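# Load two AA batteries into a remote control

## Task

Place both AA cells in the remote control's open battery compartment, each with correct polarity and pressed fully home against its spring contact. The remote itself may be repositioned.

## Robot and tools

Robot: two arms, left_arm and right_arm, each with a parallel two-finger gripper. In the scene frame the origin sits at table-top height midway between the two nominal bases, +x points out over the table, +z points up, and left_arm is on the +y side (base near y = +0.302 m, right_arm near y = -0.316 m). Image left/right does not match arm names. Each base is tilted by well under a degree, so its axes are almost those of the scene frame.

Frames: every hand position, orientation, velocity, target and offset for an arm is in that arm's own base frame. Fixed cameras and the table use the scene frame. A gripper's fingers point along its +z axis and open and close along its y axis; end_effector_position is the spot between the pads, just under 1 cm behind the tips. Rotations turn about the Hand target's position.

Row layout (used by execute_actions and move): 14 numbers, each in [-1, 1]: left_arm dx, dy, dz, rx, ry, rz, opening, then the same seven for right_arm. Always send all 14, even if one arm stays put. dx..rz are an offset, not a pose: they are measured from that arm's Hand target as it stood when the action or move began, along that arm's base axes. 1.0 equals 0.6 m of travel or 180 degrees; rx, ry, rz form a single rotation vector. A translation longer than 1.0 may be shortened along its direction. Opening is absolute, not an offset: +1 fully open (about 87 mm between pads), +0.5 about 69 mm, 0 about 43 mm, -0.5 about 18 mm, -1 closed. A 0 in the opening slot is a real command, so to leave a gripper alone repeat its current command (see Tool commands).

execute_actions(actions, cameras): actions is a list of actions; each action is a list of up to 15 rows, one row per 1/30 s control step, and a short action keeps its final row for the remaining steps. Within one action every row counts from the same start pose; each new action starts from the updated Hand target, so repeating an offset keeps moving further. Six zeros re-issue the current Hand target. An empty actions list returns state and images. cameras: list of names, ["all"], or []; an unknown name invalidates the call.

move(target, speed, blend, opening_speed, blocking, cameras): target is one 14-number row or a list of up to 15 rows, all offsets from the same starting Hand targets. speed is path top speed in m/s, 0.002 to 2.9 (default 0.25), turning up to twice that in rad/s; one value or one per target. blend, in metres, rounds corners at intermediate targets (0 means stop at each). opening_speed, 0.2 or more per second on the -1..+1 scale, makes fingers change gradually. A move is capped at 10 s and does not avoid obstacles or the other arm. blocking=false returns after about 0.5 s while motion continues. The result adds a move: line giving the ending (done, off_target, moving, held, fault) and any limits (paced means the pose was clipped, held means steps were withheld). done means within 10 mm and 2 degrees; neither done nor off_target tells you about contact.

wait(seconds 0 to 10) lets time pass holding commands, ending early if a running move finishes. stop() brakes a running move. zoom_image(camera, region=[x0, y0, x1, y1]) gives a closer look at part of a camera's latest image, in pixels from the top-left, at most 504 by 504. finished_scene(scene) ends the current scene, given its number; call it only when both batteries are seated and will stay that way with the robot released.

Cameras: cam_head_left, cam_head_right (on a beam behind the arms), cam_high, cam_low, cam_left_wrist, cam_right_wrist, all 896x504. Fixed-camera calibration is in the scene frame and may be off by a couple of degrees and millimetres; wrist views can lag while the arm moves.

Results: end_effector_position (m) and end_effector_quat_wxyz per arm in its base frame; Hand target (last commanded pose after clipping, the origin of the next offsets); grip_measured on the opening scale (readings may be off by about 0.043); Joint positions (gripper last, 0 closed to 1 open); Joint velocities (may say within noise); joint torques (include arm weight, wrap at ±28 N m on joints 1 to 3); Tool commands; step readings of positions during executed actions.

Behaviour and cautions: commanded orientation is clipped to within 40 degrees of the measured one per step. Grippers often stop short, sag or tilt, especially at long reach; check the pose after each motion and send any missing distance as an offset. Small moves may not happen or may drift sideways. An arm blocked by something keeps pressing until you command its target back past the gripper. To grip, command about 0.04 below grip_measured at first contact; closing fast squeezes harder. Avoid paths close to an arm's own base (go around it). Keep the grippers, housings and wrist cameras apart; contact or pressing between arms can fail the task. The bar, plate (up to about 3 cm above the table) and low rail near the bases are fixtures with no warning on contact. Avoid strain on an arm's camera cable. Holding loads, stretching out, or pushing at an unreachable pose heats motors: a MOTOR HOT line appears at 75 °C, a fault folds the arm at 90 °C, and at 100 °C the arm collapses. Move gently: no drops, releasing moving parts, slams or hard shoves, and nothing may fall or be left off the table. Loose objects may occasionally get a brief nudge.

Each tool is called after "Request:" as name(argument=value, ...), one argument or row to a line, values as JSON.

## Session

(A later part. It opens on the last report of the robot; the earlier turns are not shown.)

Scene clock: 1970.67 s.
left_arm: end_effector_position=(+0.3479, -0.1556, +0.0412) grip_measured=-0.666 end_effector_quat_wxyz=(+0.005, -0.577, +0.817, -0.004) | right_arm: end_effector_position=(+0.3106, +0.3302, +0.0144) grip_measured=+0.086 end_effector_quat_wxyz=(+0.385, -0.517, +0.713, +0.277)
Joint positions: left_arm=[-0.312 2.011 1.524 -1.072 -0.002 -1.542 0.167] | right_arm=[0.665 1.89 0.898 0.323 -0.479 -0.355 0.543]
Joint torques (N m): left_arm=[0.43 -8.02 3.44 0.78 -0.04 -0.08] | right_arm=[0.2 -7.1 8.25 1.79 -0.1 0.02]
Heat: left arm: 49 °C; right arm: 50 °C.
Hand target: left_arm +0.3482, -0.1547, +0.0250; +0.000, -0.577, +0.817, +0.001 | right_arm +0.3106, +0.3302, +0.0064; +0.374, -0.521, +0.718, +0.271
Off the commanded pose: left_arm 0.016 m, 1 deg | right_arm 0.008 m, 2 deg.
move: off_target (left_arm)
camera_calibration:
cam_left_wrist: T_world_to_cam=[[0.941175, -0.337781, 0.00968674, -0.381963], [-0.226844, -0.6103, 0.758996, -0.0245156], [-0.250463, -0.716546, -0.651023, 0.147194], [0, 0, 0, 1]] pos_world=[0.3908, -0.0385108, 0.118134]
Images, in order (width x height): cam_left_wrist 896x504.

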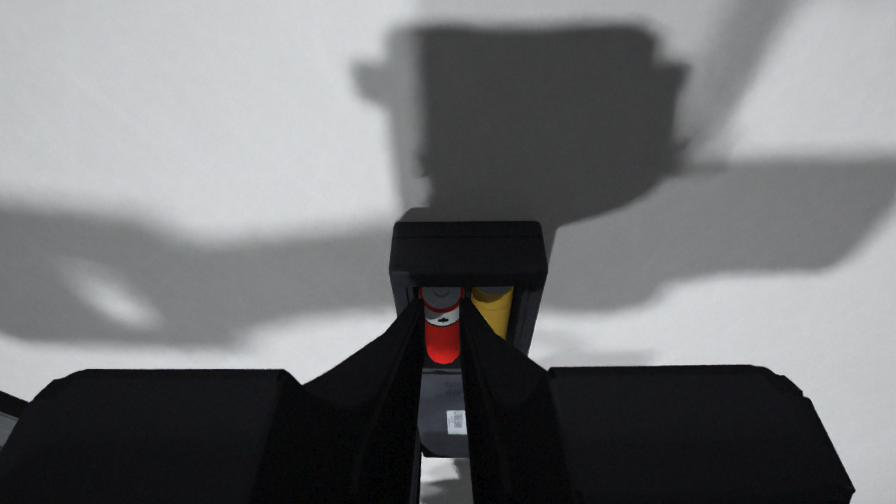

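Request:
move(
  target=[-0.0103,-0.0317,-0.008,0,0,0,-0.667,0,0,0,0,0,0,0.0],
  speed=0.05,
  cameras=["cam_left_wrist","cam_low"],
)

Request:
zoom_image(
  camera="cam_left_wrist",
  region=[370, 200, 530, 360],
)

Request:
zoom_image(
  camera="cam_low",
  region=[550, 230, 630, 280],
)

Scene clock: 1973.80 s.
left_arm: end_effector_position=(+0.3478, -0.1585, +0.0360) grip_measured=-0.666 end_effector_quat_wxyz=(+0.018, -0.582, +0.813, +0.004) | right_arm: end_effector_position=(+0.3105, +0.3302, +0.0144) grip_measured=+0.086 end_effector_quat_wxyz=(+0.385, -0.517, +0.713, +0.277)
Joint positions: left_arm=[-0.334 2.013 1.511 -1.054 -0.034 -1.575 0.167] | right_arm=[0.665 1.89 0.898 0.323 -0.479 -0.355 0.543]
Joint torques (N m): left_arm=[-2.04 -7.62 3.75 0.69 0.3 -0.24] | right_arm=[0.2 -7.1 8.25 1.8 -0.1 0.02]
Heat: left arm: 49 °C; right arm: 50 °C.
Hand target: left_arm +0.3420, -0.1737, +0.0201; +0.000, -0.577, +0.817, +0.001 | right_arm +0.3105, +0.3301, +0.0063; +0.374, -0.521, +0.718, +0.271
Off the commanded pose: left_arm 0.023 m, 2 deg | right_arm 0.008 m, 2 deg.
move: off_target (left_arm)
camera_calibration:
cam_left_wrist: T_world_to_cam=[[0.944961, -0.326944, 0.012493, -0.382511], [-0.229341, -0.63466, 0.737977, -0.0245098], [-0.233349, -0.700224, -0.674711, 0.139149], [0, 0, 0, 1]] pos_world=[0.388307, -0.0431796, 0.116752]
Images, in order (width x height): cam_low 896x504, cam_left_wrist 896x504.

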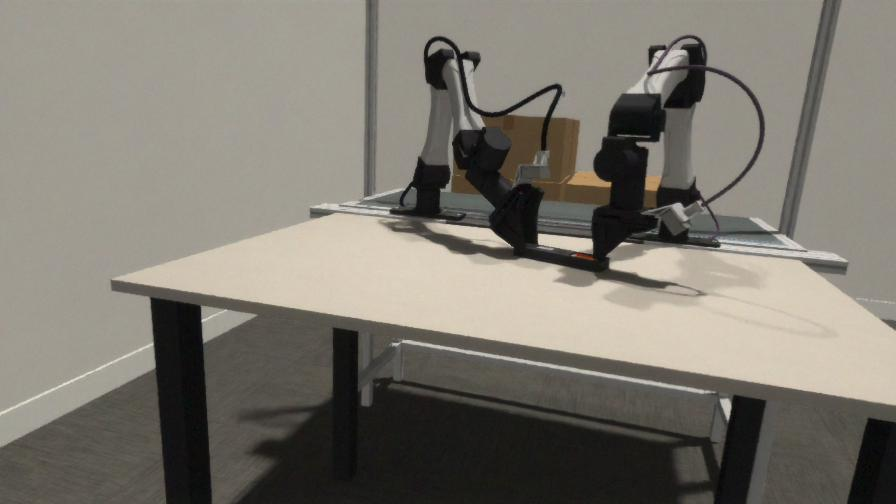

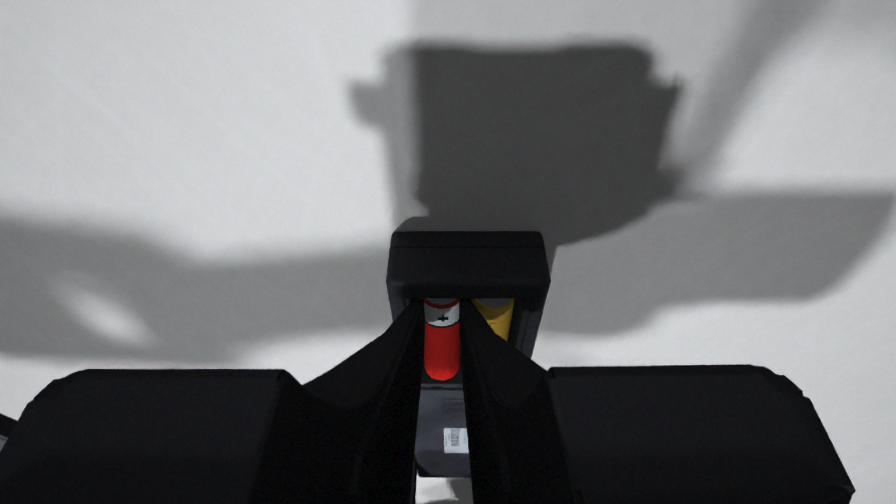

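Scaled by 3.150.

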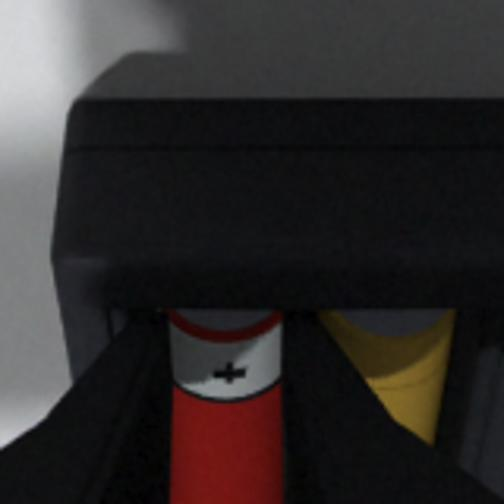

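Scaled by 6.300.

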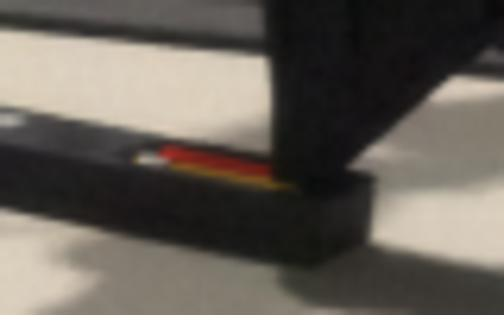

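Request:
move(
  target=[
    [0.0088,0.0238,0.0225,0,0,0,-0.667,0,0,0,0,0,0,0.0],
    [0.0088,0.0238,0.0865,0,0,0,-0.875,0,0,0,0,0,0,0.0],
  ],
  speed=0.07,
  opening_speed=0.5,
  cameras=["cam_left_wrist","cam_right_wrist","cam_low"],
)

Request:
zoom_image(
  camera="cam_left_wrist",
  region=[370, 200, 530, 360],
)

Request:
zoom_image(
  camera="cam_right_wrist",
  region=[370, 0, 510, 70],
)

Request:
zoom_image(
  camera="cam_low",
  region=[550, 230, 630, 280],
)

Scene clock: 1980.83 s.
left_arm: end_effector_position=(+0.3460, -0.1594, +0.0637) grip_measured=-0.875 end_effector_quat_wxyz=(+0.000, -0.578, +0.816, +0.007) | right_arm: end_effector_position=(+0.3105, +0.3302, +0.0144) grip_measured=+0.086 end_effector_quat_wxyz=(+0.385, -0.517, +0.713, +0.277)
Joint positions: left_arm=[-0.326 2.013 1.619 -1.188 -0.008 -1.558 0.063] | right_arm=[0.665 1.89 0.898 0.323 -0.479 -0.355 0.543]
Joint torques (N m): left_arm=[0.31 -11.6 7.12 0.21 0.06 -0.04] | right_arm=[0.21 -7.1 8.24 1.8 -0.1 0.01]
Heat: left arm: 50 °C; right arm: 50 °C.
Hand target: left_arm +0.3474, -0.1594, +0.0720; +0.000, -0.577, +0.817, +0.001 | right_arm +0.3105, +0.3301, +0.0063; +0.374, -0.521, +0.718, +0.271
Off the commanded pose: left_arm 0.008 m, 1 deg | right_arm 0.008 m, 2 deg.
move: done
camera_calibration:
cam_left_wrist: T_world_to_cam=[[0.941872, -0.335679, -0.0140463, -0.380104], [-0.20988, -0.620513, 0.755588, -0.0516176], [-0.262351, -0.708719, -0.654896, 0.164277], [0, 0, 0, 1]] pos_world=[0.390274, -0.0431963, 0.141247]
cam_right_wrist: T_world_to_cam=[[0.945222, -0.326426, 0.000939643, -0.188101], [-0.3237, -0.937692, -0.1263, 0.435234], [0.0421085, 0.119077, -0.991992, 0.103227], [0, 0, 0, 1]] pos_world=[0.314336, 0.334423, 0.157547]
Images, in order (width x height): cam_low 896x504, cam_left_wrist 896x504, cam_right_wrist 896x504.

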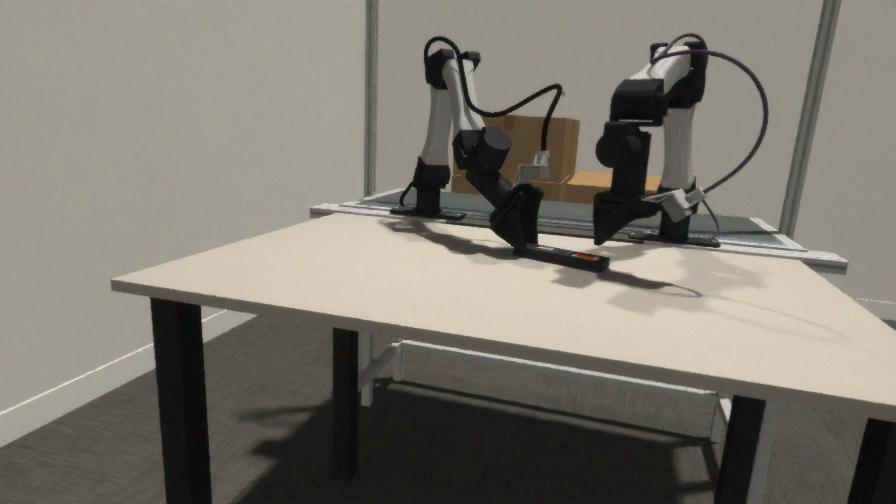

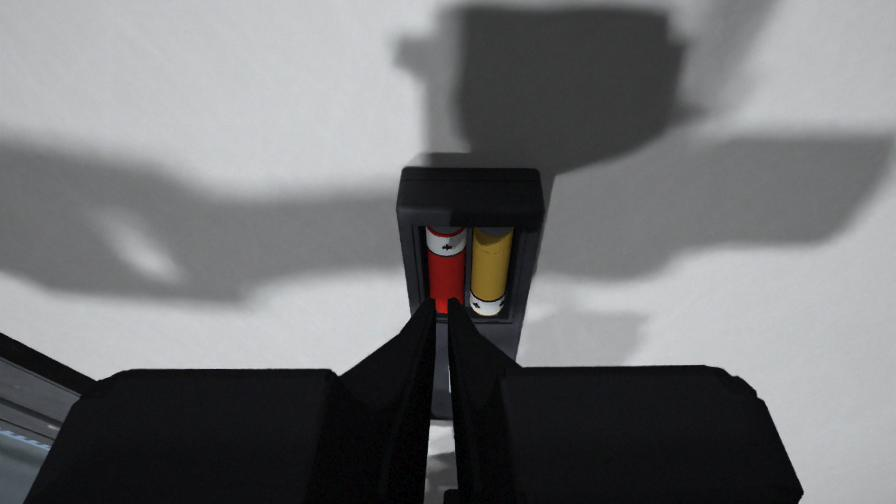

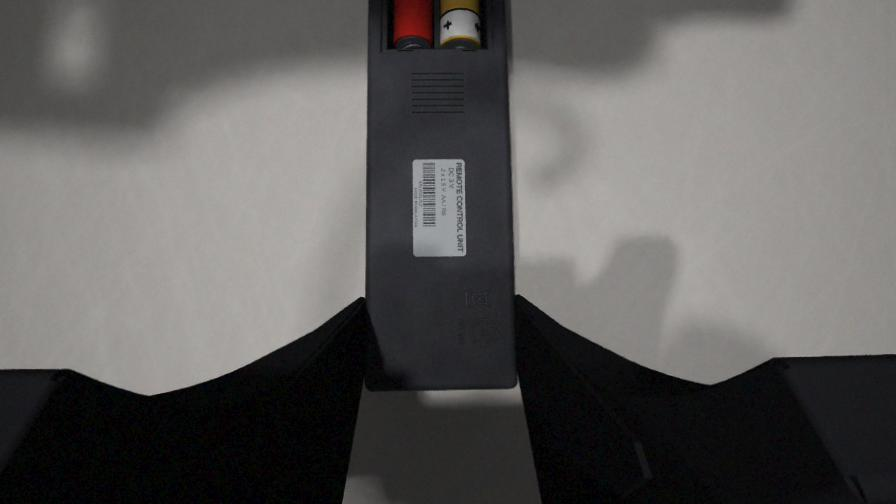

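Scaled by 3.150.

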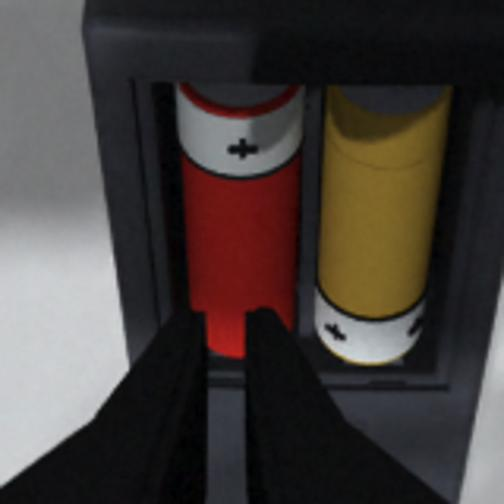

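Scaled by 3.600.

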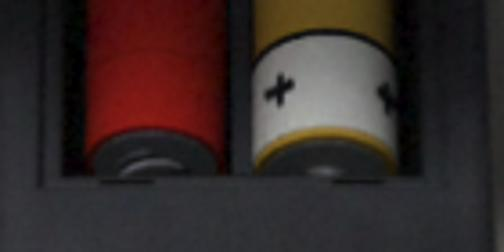

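Scaled by 6.300.

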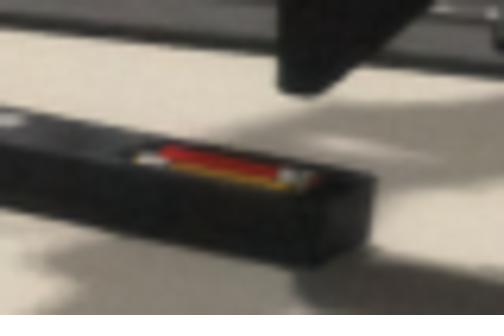

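Request:
move(
  target=[
    [0.0023,0.0053,-0.0267,0,0,0,-0.875,0,0,0,0,0,0,0.0],
    [0.0023,0.0053,-0.0867,0,0,0,-0.875,0,0,0,0,0,0,0.0],
    [-0.0071,-0.0232,-0.0917,0,0,0,-0.875,0,0,0,0,0,0,0.0],
  ],
  speed=0.06,
  cameras=["cam_left_wrist","cam_right_wrist","cam_low"],
)

Request:
zoom_image(
  camera="cam_left_wrist",
  region=[370, 200, 530, 360],
)

Request:
zoom_image(
  camera="cam_right_wrist",
  region=[370, 0, 510, 70],
)

Request:
zoom_image(
  camera="cam_low",
  region=[550, 230, 630, 280],
)

Scene clock: 1993.33 s.
left_arm: end_effector_position=(+0.3466, -0.1616, +0.0377) grip_measured=-0.874 end_effector_quat_wxyz=(+0.006, -0.580, +0.815, -0.003) | right_arm: end_effector_position=(+0.3105, +0.3302, +0.0144) grip_measured=+0.086 end_effector_quat_wxyz=(+0.385, -0.517, +0.713, +0.277)
Joint positions: left_arm=[-0.33 2.016 1.517 -1.061 -0.006 -1.567 0.063] | right_arm=[0.665 1.89 0.898 0.323 -0.479 -0.355 0.543]
Joint torques (N m): left_arm=[-2.25 -7.16 2.91 0.85 0 -0.32] | right_arm=[0.18 -7.1 8.25 1.79 -0.1 0.02]
Heat: left arm: 53 °C; right arm: 49 °C.
Hand target: left_arm +0.3431, -0.1733, +0.0170; +0.000, -0.577, +0.817, +0.001 | right_arm +0.3105, +0.3301, +0.0064; +0.374, -0.521, +0.718, +0.271
Off the commanded pose: left_arm 0.024 m, 1 deg | right_arm 0.008 m, 2 deg.
move: off_target (left_arm)
camera_calibration:
cam_left_wrist: T_world_to_cam=[[0.943704, -0.330669, 0.00897488, -0.382307], [-0.222492, -0.61443, 0.75695, -0.0277882], [-0.244786, -0.716333, -0.653412, 0.138459], [0, 0, 0, 1]] pos_world=[0.388495, -0.0443086, 0.114936]
cam_right_wrist: T_world_to_cam=[[0.945222, -0.326426, 0.000939643, -0.188101], [-0.3237, -0.937692, -0.1263, 0.435234], [0.0421085, 0.119077, -0.991992, 0.103227], [0, 0, 0, 1]] pos_world=[0.314336, 0.334423, 0.157547]
Images, in order (width x height): cam_low 896x504, cam_left_wrist 896x504, cam_right_wrist 896x504.

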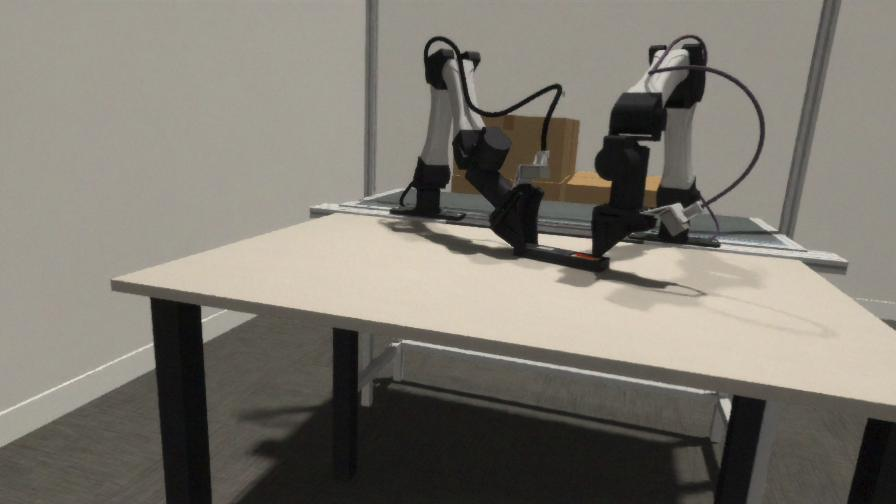

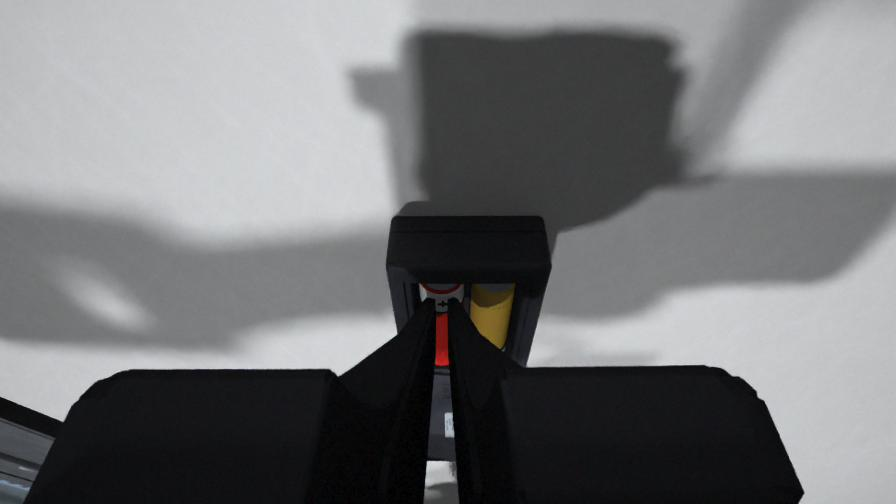

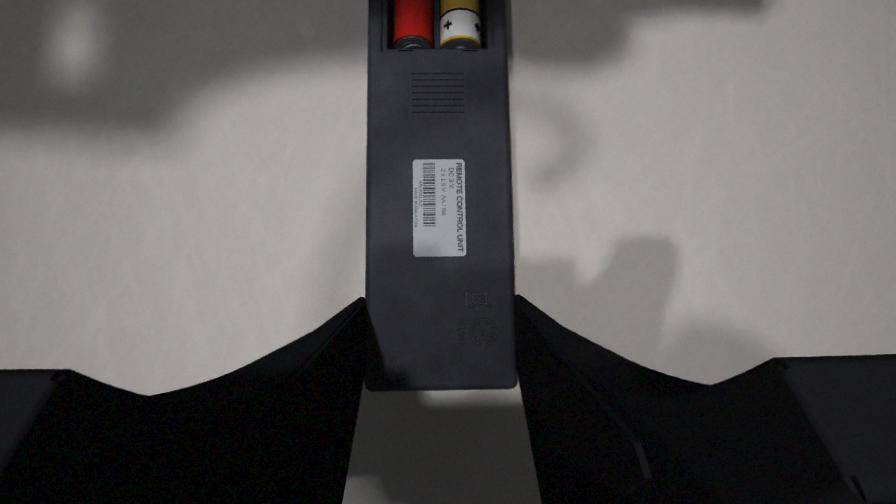

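Scaled by 3.150.

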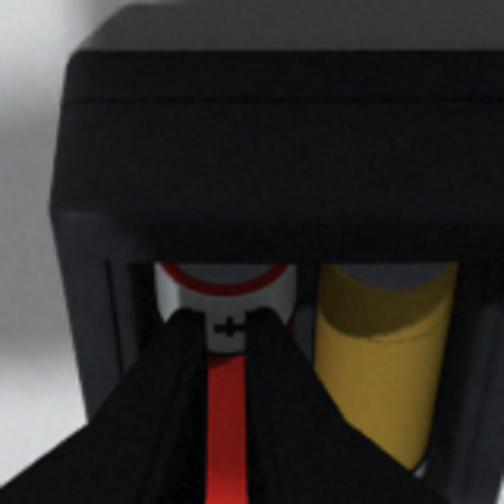

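Scaled by 3.600.

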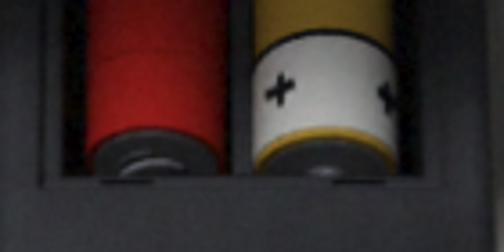

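Scaled by 6.300.

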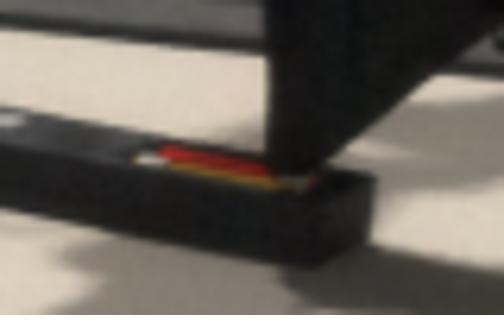

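Request:
move(
  target=[
    [0.006,0.0195,0.03,0,0,0,-0.875,0,0,0,0,0,0,0.0],
    [0.006,0.0195,0.09,0,0,0,-0.875,0,0,0,0,0,0,0.0],
    [-0.0135,-0.038,0.062,0,0,0,-0.875,0,0,0,0,0,0,0.0],
  ],
  blend=[0,0.015,0],
  speed=0.08,
  cameras=["cam_left_wrist","cam_right_wrist","cam_low"],
)

Request:
zoom_image(
  camera="cam_left_wrist",
  region=[370, 180, 530, 340],
)

Request:
zoom_image(
  camera="cam_right_wrist",
  region=[370, 0, 510, 70],
)

Request:
zoom_image(
  camera="cam_low",
  region=[560, 235, 620, 275],
)

Scene clock: 2017.97 s.
left_arm: end_effector_position=(+0.3355, -0.1947, +0.0586) grip_measured=-0.875 end_effector_quat_wxyz=(+0.003, -0.574, +0.819, +0.000) | right_arm: end_effector_position=(+0.3105, +0.3302, +0.0144) grip_measured=+0.086 end_effector_quat_wxyz=(+0.385, -0.517, +0.713, +0.277)
Joint positions: left_arm=[-0.421 2.015 1.6 -1.153 -0.005 -1.645 0.063] | right_arm=[0.665 1.89 0.898 0.323 -0.479 -0.355 0.543]
Joint torques (N m): left_arm=[0.01 -10.06 5.11 0.4 0.09 -0.18] | right_arm=[0.23 -7.09 8.27 1.8 -0.1 0.02]
Heat: left arm: 50 °C; right arm: 49 °C.
Hand target: left_arm +0.3348, -0.1962, +0.0542; +0.000, -0.577, +0.817, +0.001 | right_arm +0.3105, +0.3301, +0.0064; +0.374, -0.521, +0.718, +0.271
Off the commanded pose: left_arm 0.005 m, 1 deg | right_arm 0.008 m, 2 deg.
move: done
camera_calibration:
cam_left_wrist: T_world_to_cam=[[0.93914, -0.343532, 0.00171011, -0.383591], [-0.225398, -0.612415, 0.757722, -0.0651853], [-0.259254, -0.711992, -0.652575, 0.131311], [0, 0, 0, 1]] pos_world=[0.379596, -0.0782042, 0.135738]
cam_right_wrist: T_world_to_cam=[[0.945222, -0.326426, 0.000939643, -0.188101], [-0.3237, -0.937692, -0.1263, 0.435234], [0.0421085, 0.119077, -0.991992, 0.103227], [0, 0, 0, 1]] pos_world=[0.314336, 0.334423, 0.157547]
Images, in order (width x height): cam_low 896x504, cam_left_wrist 896x504, cam_right_wrist 896x504.

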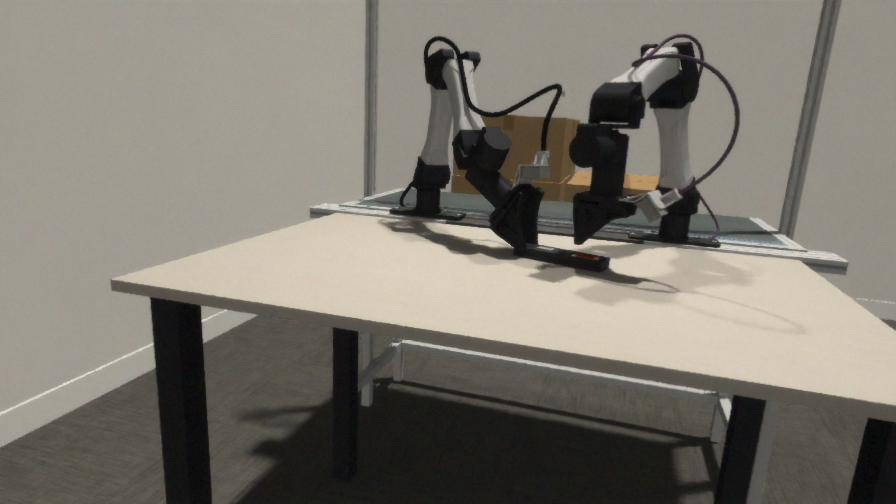

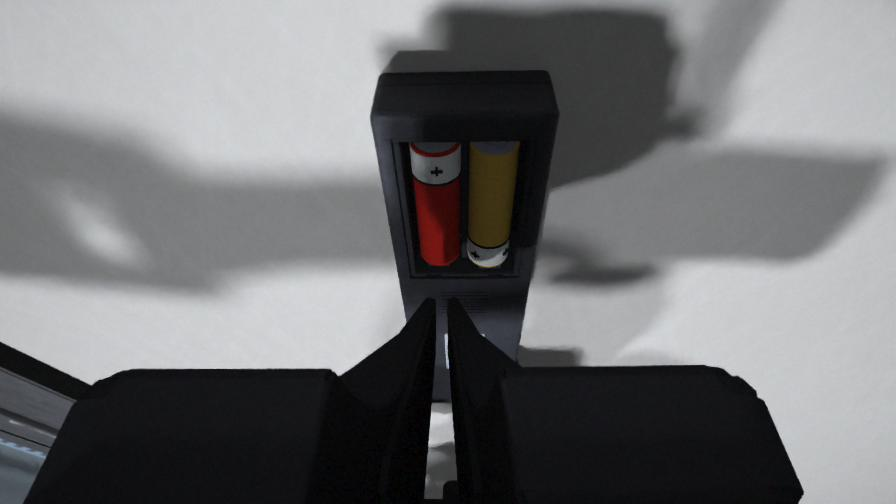

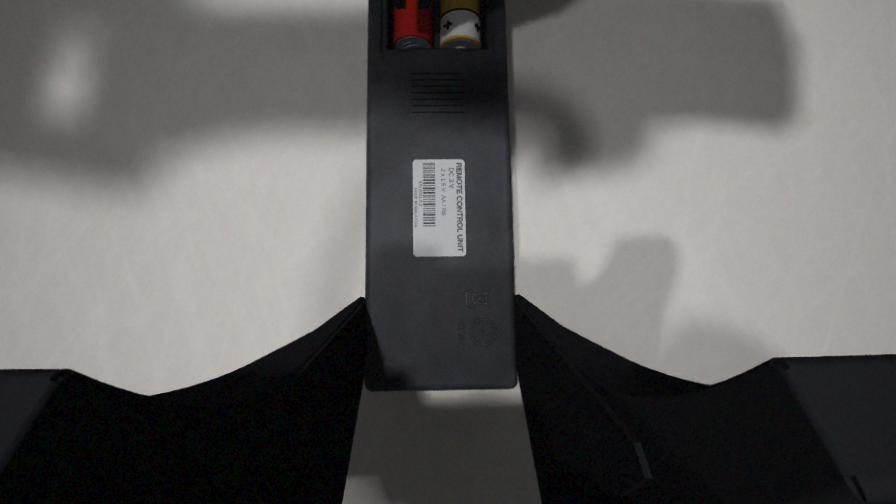

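Scaled by 3.150.

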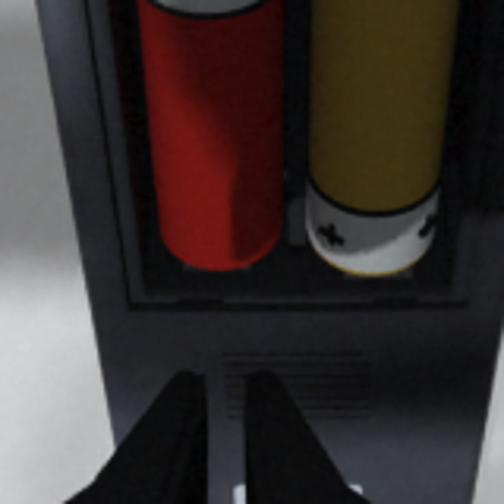

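Scaled by 3.600.

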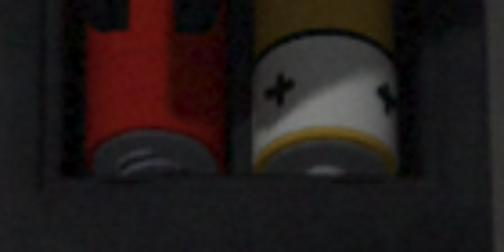

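Scaled by 8.400.

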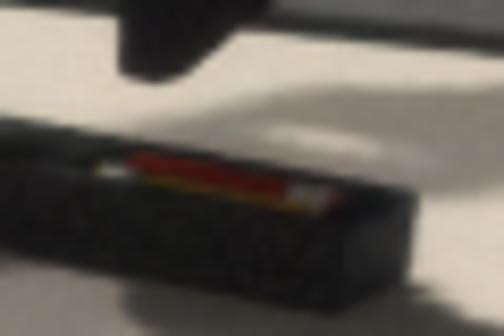

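Request:
move(
  target=[
    [0.0,0.0053,-0.005,0,0,0,-0.875,0,0,0,0,0,0,0.0],
    [0.0,0.0053,-0.0603,0,0,0,-0.875,0,0,0,0,0,0,0.0],
  ],
  speed=0.07,
  cameras=["cam_left_wrist"],
)

Request:
zoom_image(
  camera="cam_left_wrist",
  region=[370, 180, 530, 340],
)

Scene clock: 2034.23 s.
left_arm: end_effector_position=(+0.3342, -0.1960, +0.0381) grip_measured=-0.875 end_effector_quat_wxyz=(+0.000, -0.576, +0.818, -0.010) | right_arm: end_effector_position=(+0.3105, +0.3302, +0.0144) grip_measured=+0.086 end_effector_quat_wxyz=(+0.385, -0.517, +0.713, +0.277)
Joint positions: left_arm=[-0.418 2.017 1.518 -1.056 0.01 -1.645 0.063] | right_arm=[0.665 1.89 0.898 0.323 -0.479 -0.355 0.543]
Joint torques (N m): left_arm=[0.21 -7.39 3.08 0.81 -0.14 -0.09] | right_arm=[0.21 -7.08 8.27 1.8 -0.09 0.02]
Heat: left arm: 51 °C; right arm: 49 °C.
Hand target: left_arm +0.3350, -0.1929, +0.0181; +0.000, -0.577, +0.817, +0.001 | right_arm +0.3105, +0.3301, +0.0064; +0.374, -0.521, +0.718, +0.271
Off the commanded pose: left_arm 0.020 m, 1 deg | right_arm 0.008 m, 2 deg.
move: off_target (left_arm)
camera_calibration:
cam_left_wrist: T_world_to_cam=[[0.940091, -0.340668, 0.0132174, -0.383024], [-0.227691, -0.598526, 0.768064, -0.0477053], [-0.253744, -0.72506, -0.640236, 0.111866], [0, 0, 0, 1]] pos_world=[0.3776, -0.077927, 0.113324]
Images, in order (width x height): cam_left_wrist 896x504.

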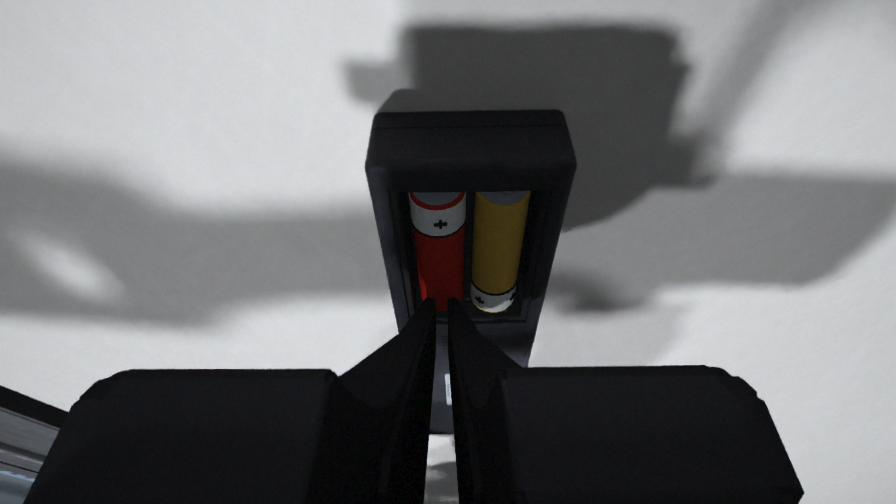

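Scaled by 3.150.

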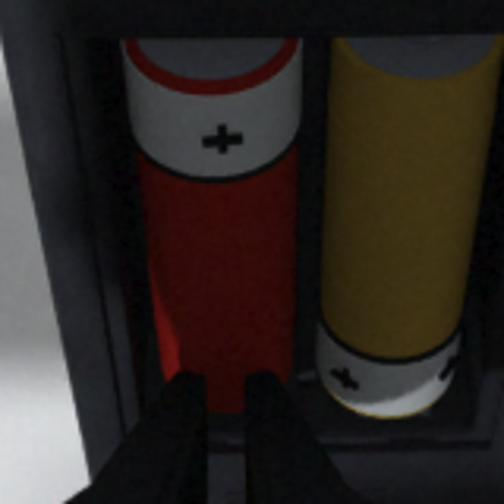

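Request:
move(
  target=[
    [0,-0.003,0.0633,0,0,0,-0.875,0,0,0,0,0,0,0.0],
    [0.0274,-0.002,0.0567,0,0,0,-0.875,0,0,0,0,0,0,0.0],
    [0.0274,-0.002,0.0,0,0,0,-0.875,0,0,0,0,0,0,0.0],
  ],
  blend=[0.008,0,0],
  speed=0.07,
  cameras=["cam_left_wrist"],
)

Request:
zoom_image(
  camera="cam_left_wrist",
  region=[370, 170, 530, 330],
)

Scene clock: 2049.27 s.
left_arm: end_effector_position=(+0.3503, -0.2000, +0.0390) grip_measured=-0.875 end_effector_quat_wxyz=(-0.003, -0.575, +0.818, -0.014) | right_arm: end_effector_position=(+0.3105, +0.3302, +0.0144) grip_measured=+0.086 end_effector_quat_wxyz=(+0.385, -0.517, +0.713, +0.277)
Joint positions: left_arm=[-0.407 2.075 1.606 -1.081 0.02 -1.633 0.063] | right_arm=[0.665 1.89 0.898 0.323 -0.479 -0.355 0.543]
Joint torques (N m): left_arm=[0.55 -8.17 3.25 0.82 -0.3 -0.13] | right_arm=[0.21 -7.09 8.28 1.8 -0.1 0.01]
Heat: left arm: 50 °C; right arm: 49 °C.
Hand target: left_arm +0.3514, -0.1941, +0.0180; +0.000, -0.577, +0.817, +0.001 | right_arm +0.3105, +0.3301, +0.0064; +0.374, -0.521, +0.718, +0.271
Off the commanded pose: left_arm 0.022 m, 2 deg | right_arm 0.008 m, 2 deg.
move: off_target (left_arm)
camera_calibration:
cam_left_wrist: T_world_to_cam=[[0.939732, -0.341492, 0.0169104, -0.39972], [-0.228371, -0.590095, 0.774361, -0.0454448], [-0.25446, -0.731554, -0.632518, 0.112198], [0, 0, 0, 1]] pos_world=[0.393801, -0.0812394, 0.112917]
Images, in order (width x height): cam_left_wrist 896x504.

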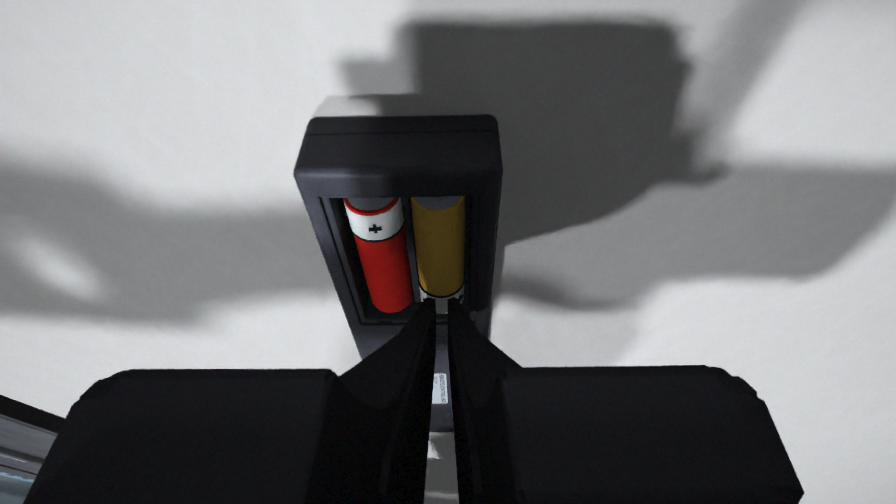

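Scaled by 3.150.

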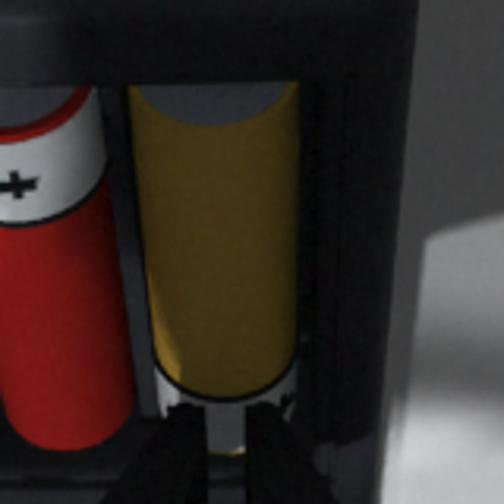

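Request:
move(
  target=[
    [0.0,0.0,-0.0167,0,0,0,-0.875,0,0,0,0,0,0,0.0],
    [0.0085,0.026,-0.0217,0,0,0,-0.875,0,0,0,0,0,0,0.0],
  ],
  speed=0.05,
  cameras=["cam_left_wrist","cam_right_wrist"],
)

Request:
zoom_image(
  camera="cam_left_wrist",
  region=[370, 170, 530, 330],
)

Request:
zoom_image(
  camera="cam_right_wrist",
  region=[370, 0, 510, 70],
)

Scene clock: 2056.83 s.
left_arm: end_effector_position=(+0.3513, -0.1976, +0.0380) grip_measured=-0.875 end_effector_quat_wxyz=(-0.025, -0.570, +0.820, -0.036) | right_arm: end_effector_position=(+0.3105, +0.3302, +0.0144) grip_measured=+0.086 end_effector_quat_wxyz=(+0.385, -0.517, +0.713, +0.277)
Joint positions: left_arm=[-0.373 2.068 1.579 -1.049 0.082 -1.59 0.063] | right_arm=[0.665 1.89 0.898 0.323 -0.479 -0.355 0.543]
Joint torques (N m): left_arm=[1.31 -6.53 2.7 0.87 -0.79 -0.09] | right_arm=[0.21 -7.06 8.27 1.8 -0.1 0.02]
Heat: left arm: 50 °C; right arm: 49 °C.
Hand target: left_arm +0.3565, -0.1786, +0.0050; +0.000, -0.577, +0.817, +0.001 | right_arm +0.3105, +0.3301, +0.0064; +0.374, -0.521, +0.718, +0.271
Off the commanded pose: left_arm 0.038 m, 5 deg | right_arm 0.008 m, 2 deg.
move: off_target (left_arm)
camera_calibration:
cam_left_wrist: T_world_to_cam=[[0.936251, -0.350187, 0.0283374, -0.400679], [-0.22617, -0.539028, 0.811354, -0.0350011], [-0.268851, -0.76604, -0.583868, 0.110005], [0, 0, 0, 1]] pos_world=[0.396795, -0.0749108, 0.103981]
cam_right_wrist: T_world_to_cam=[[0.945222, -0.326426, 0.000939643, -0.188101], [-0.3237, -0.937692, -0.1263, 0.435234], [0.0421085, 0.119077, -0.991992, 0.103227], [0, 0, 0, 1]] pos_world=[0.314336, 0.334423, 0.157547]
Images, in order (width x height): cam_left_wrist 896x504, cam_right_wrist 896x504.

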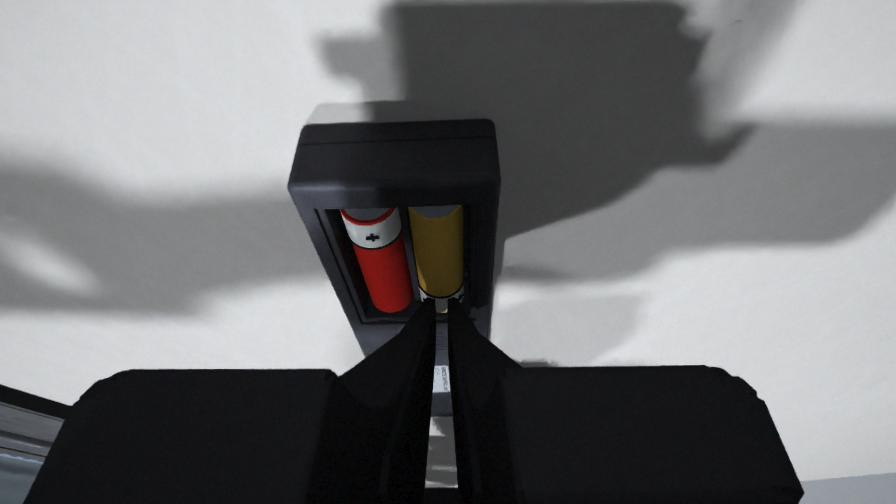

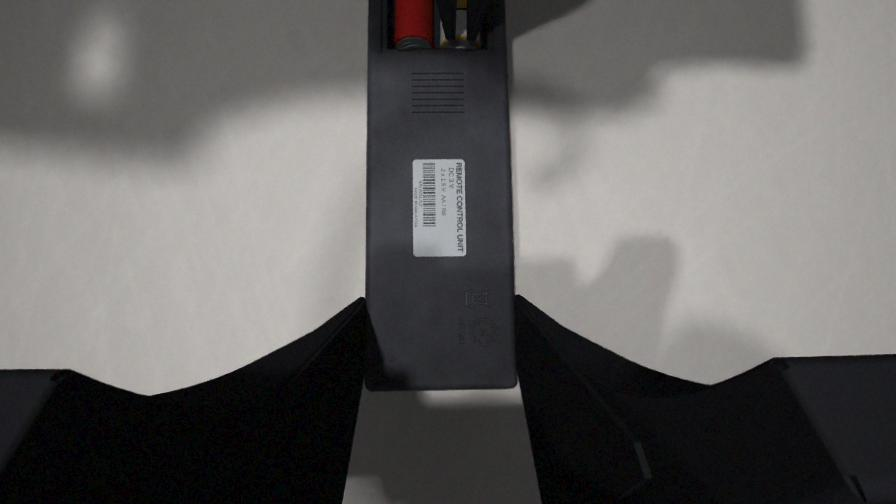

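Scaled by 3.150.

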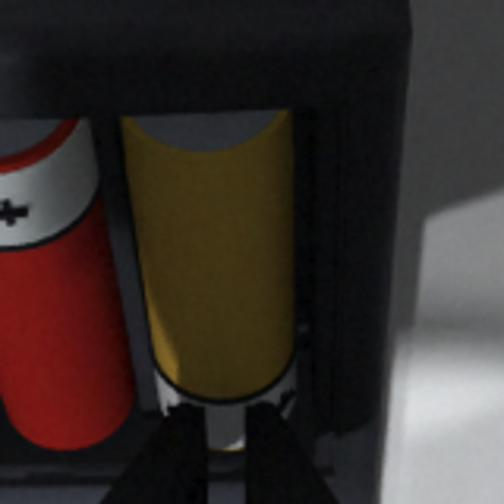

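Scaled by 3.600.

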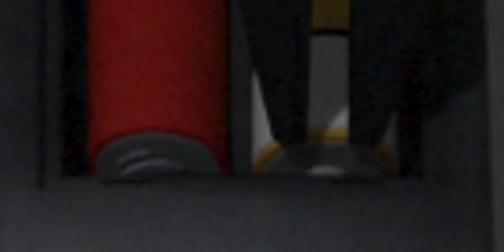

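Request:
move(
  target=[
    [-0.0092,-0.0315,0.0417,0,0,0,-0.875,0,0,0,0,0,0,0.0],
    [-0.0092,-0.0315,0.085,0,0,0,-0.875,0,0,0,0,0,0,0.0],
    [0.0115,0.0327,0.0817,0,0,0,-0.875,0,0,0,0,0,0,0.0],
    [0.0115,0.0327,0.0217,0,0,0,-0.875,0,0,0,0,0,0,0.0],
  ],
  blend=[0,0.01,0,0],
  speed=0.08,
  cameras=["cam_left_wrist","cam_low"],
)

Request:
zoom_image(
  camera="cam_left_wrist",
  region=[340, 200, 500, 360],
)

Request:
zoom_image(
  camera="cam_low",
  region=[560, 235, 620, 275],
)

Scene clock: 2102.33 s.
left_arm: end_effector_position=(+0.3651, -0.1621, +0.0385) grip_measured=-0.875 end_effector_quat_wxyz=(+0.004, -0.577, +0.817, -0.012) | right_arm: end_effector_position=(+0.3105, +0.3302, +0.0144) grip_measured=+0.086 end_effector_quat_wxyz=(+0.385, -0.517, +0.713, +0.277)
Joint positions: left_arm=[-0.31 2.072 1.602 -1.077 0.009 -1.539 0.063] | right_arm=[0.665 1.89 0.898 0.323 -0.479 -0.355 0.543]
Joint torques (N m): left_arm=[0.31 -8.06 3 0.76 -0.09 -0.08] | right_arm=[0.2 -7.09 8.27 1.79 -0.1 0.02]
Heat: left arm: 49 °C; right arm: 48 °C.
Hand target: left_arm +0.3634, -0.1589, +0.0181; +0.000, -0.577, +0.817, +0.001 | right_arm +0.3105, +0.3301, +0.0064; +0.374, -0.521, +0.718, +0.271
Off the commanded pose: left_arm 0.021 m, 2 deg | right_arm 0.008 m, 2 deg.
move: off_target (left_arm)
camera_calibration:
cam_left_wrist: T_world_to_cam=[[0.940978, -0.337783, 0.0215131, -0.400656], [-0.232757, -0.599635, 0.765677, -0.0188943], [-0.245733, -0.725493, -0.642865, 0.141611], [0, 0, 0, 1]] pos_world=[0.407409, -0.043927, 0.114123]
Images, in order (width x height): cam_low 896x504, cam_left_wrist 896x504.

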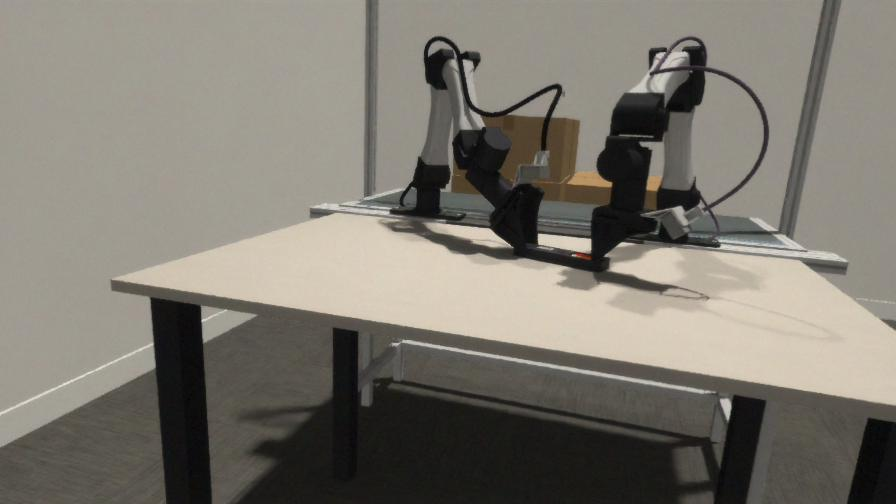

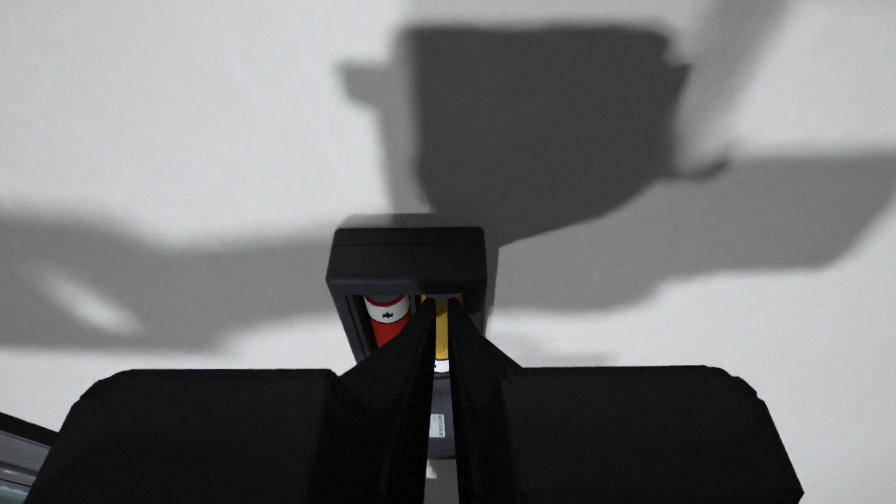

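Scaled by 3.150.

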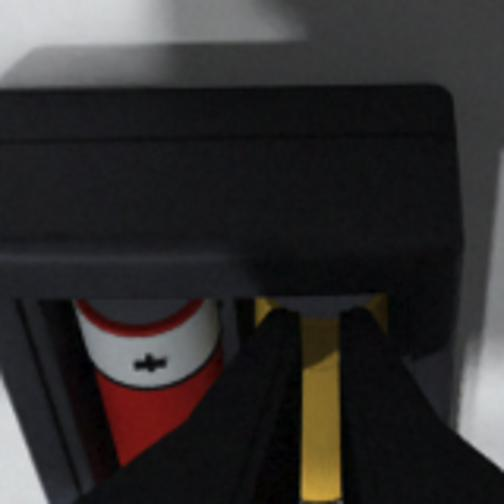

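Scaled by 8.400.

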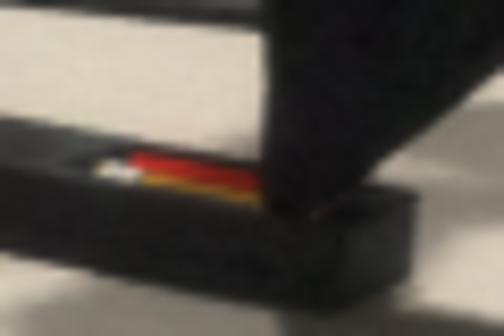

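Request:
move(
  target=[
    [0.001,-0.003,0.03,0,0,0,-0.875,0,0,0,0,0,0,0.0],
    [0.0,0.0,0.13,0,0,0,-0.875,0,0,0,0,0,0,0.0],
  ],
  blend=[0.01,0],
  speed=0.12,
  cameras=["cam_low","cam_left_wrist"],
)

Request:
zoom_image(
  camera="cam_low",
  region=[566, 244, 606, 272],
)

Request:
zoom_image(
  camera="cam_left_wrist",
  region=[360, 130, 500, 270],
)

Scene clock: 2113.37 s.
left_arm: end_effector_position=(+0.3622, -0.1611, +0.0869) grip_measured=-0.875 end_effector_quat_wxyz=(-0.008, -0.577, +0.817, +0.003) | right_arm: end_effector_position=(+0.3105, +0.3302, +0.0144) grip_measured=+0.086 end_effector_quat_wxyz=(+0.385, -0.517, +0.713, +0.277)
Joint positions: left_arm=[-0.31 2.072 1.796 -1.309 0.008 -1.539 0.063] | right_arm=[0.665 1.89 0.898 0.323 -0.479 -0.355 0.543]
Joint torques (N m): left_arm=[0.21 -12.53 6.86 0.2 -0.12 -0.1] | right_arm=[0.21 -7.12 8.25 1.8 -0.1 0.01]
Heat: left arm: 48 °C; right arm: 48 °C.
Hand target: left_arm +0.3633, -0.1589, +0.0960; +0.000, -0.577, +0.817, +0.001 | right_arm +0.3105, +0.3301, +0.0064; +0.374, -0.521, +0.718, +0.271
Off the commanded pose: left_arm 0.010 m, 1 deg | right_arm 0.008 m, 2 deg.
move: done; blend cut to 0.0087 m at target 1
camera_calibration:
cam_left_wrist: T_world_to_cam=[[0.940921, -0.338215, -0.016658, -0.39532], [-0.205215, -0.608661, 0.766432, -0.0675115], [-0.269358, -0.717734, -0.642109, 0.182494], [0, 0, 0, 1]] pos_world=[0.407267, -0.043813, 0.162339]
Images, in order (width x height): cam_low 896x504, cam_left_wrist 896x504.

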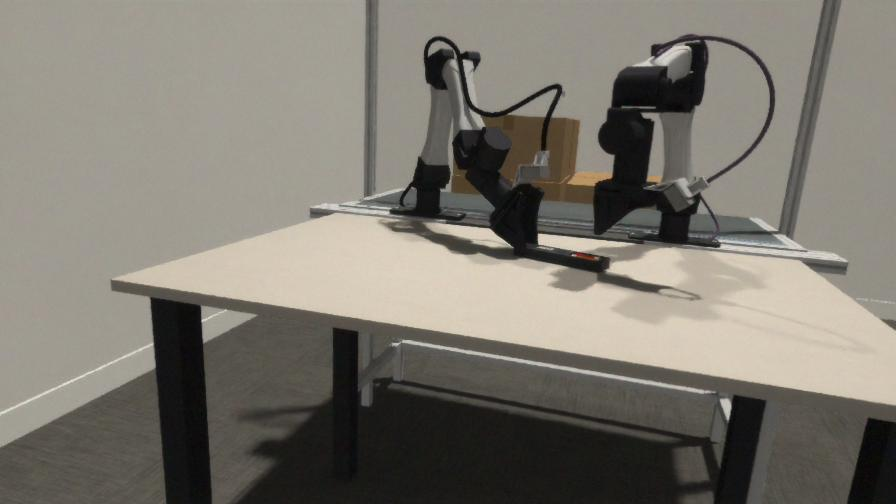

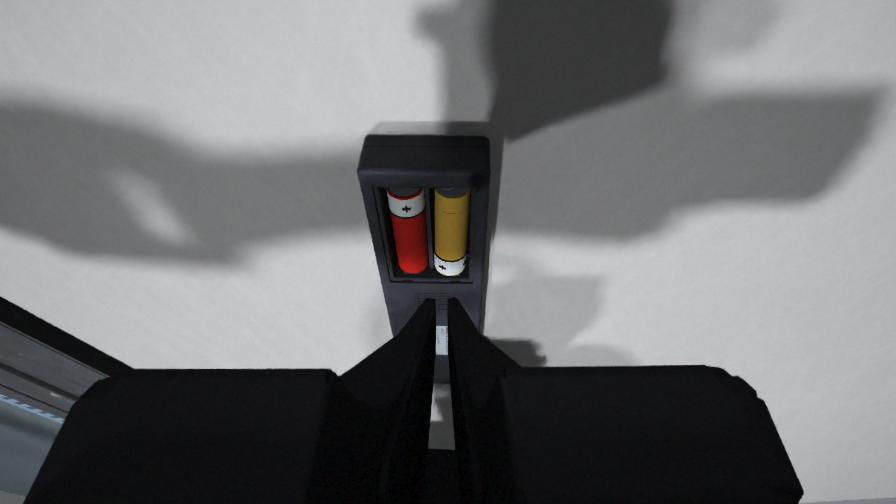

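Scaled by 12.600.

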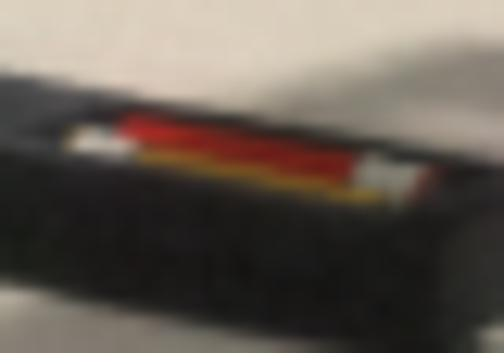

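Scaled by 3.600.

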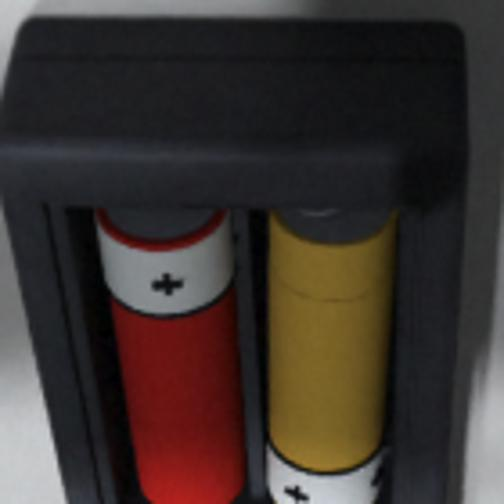

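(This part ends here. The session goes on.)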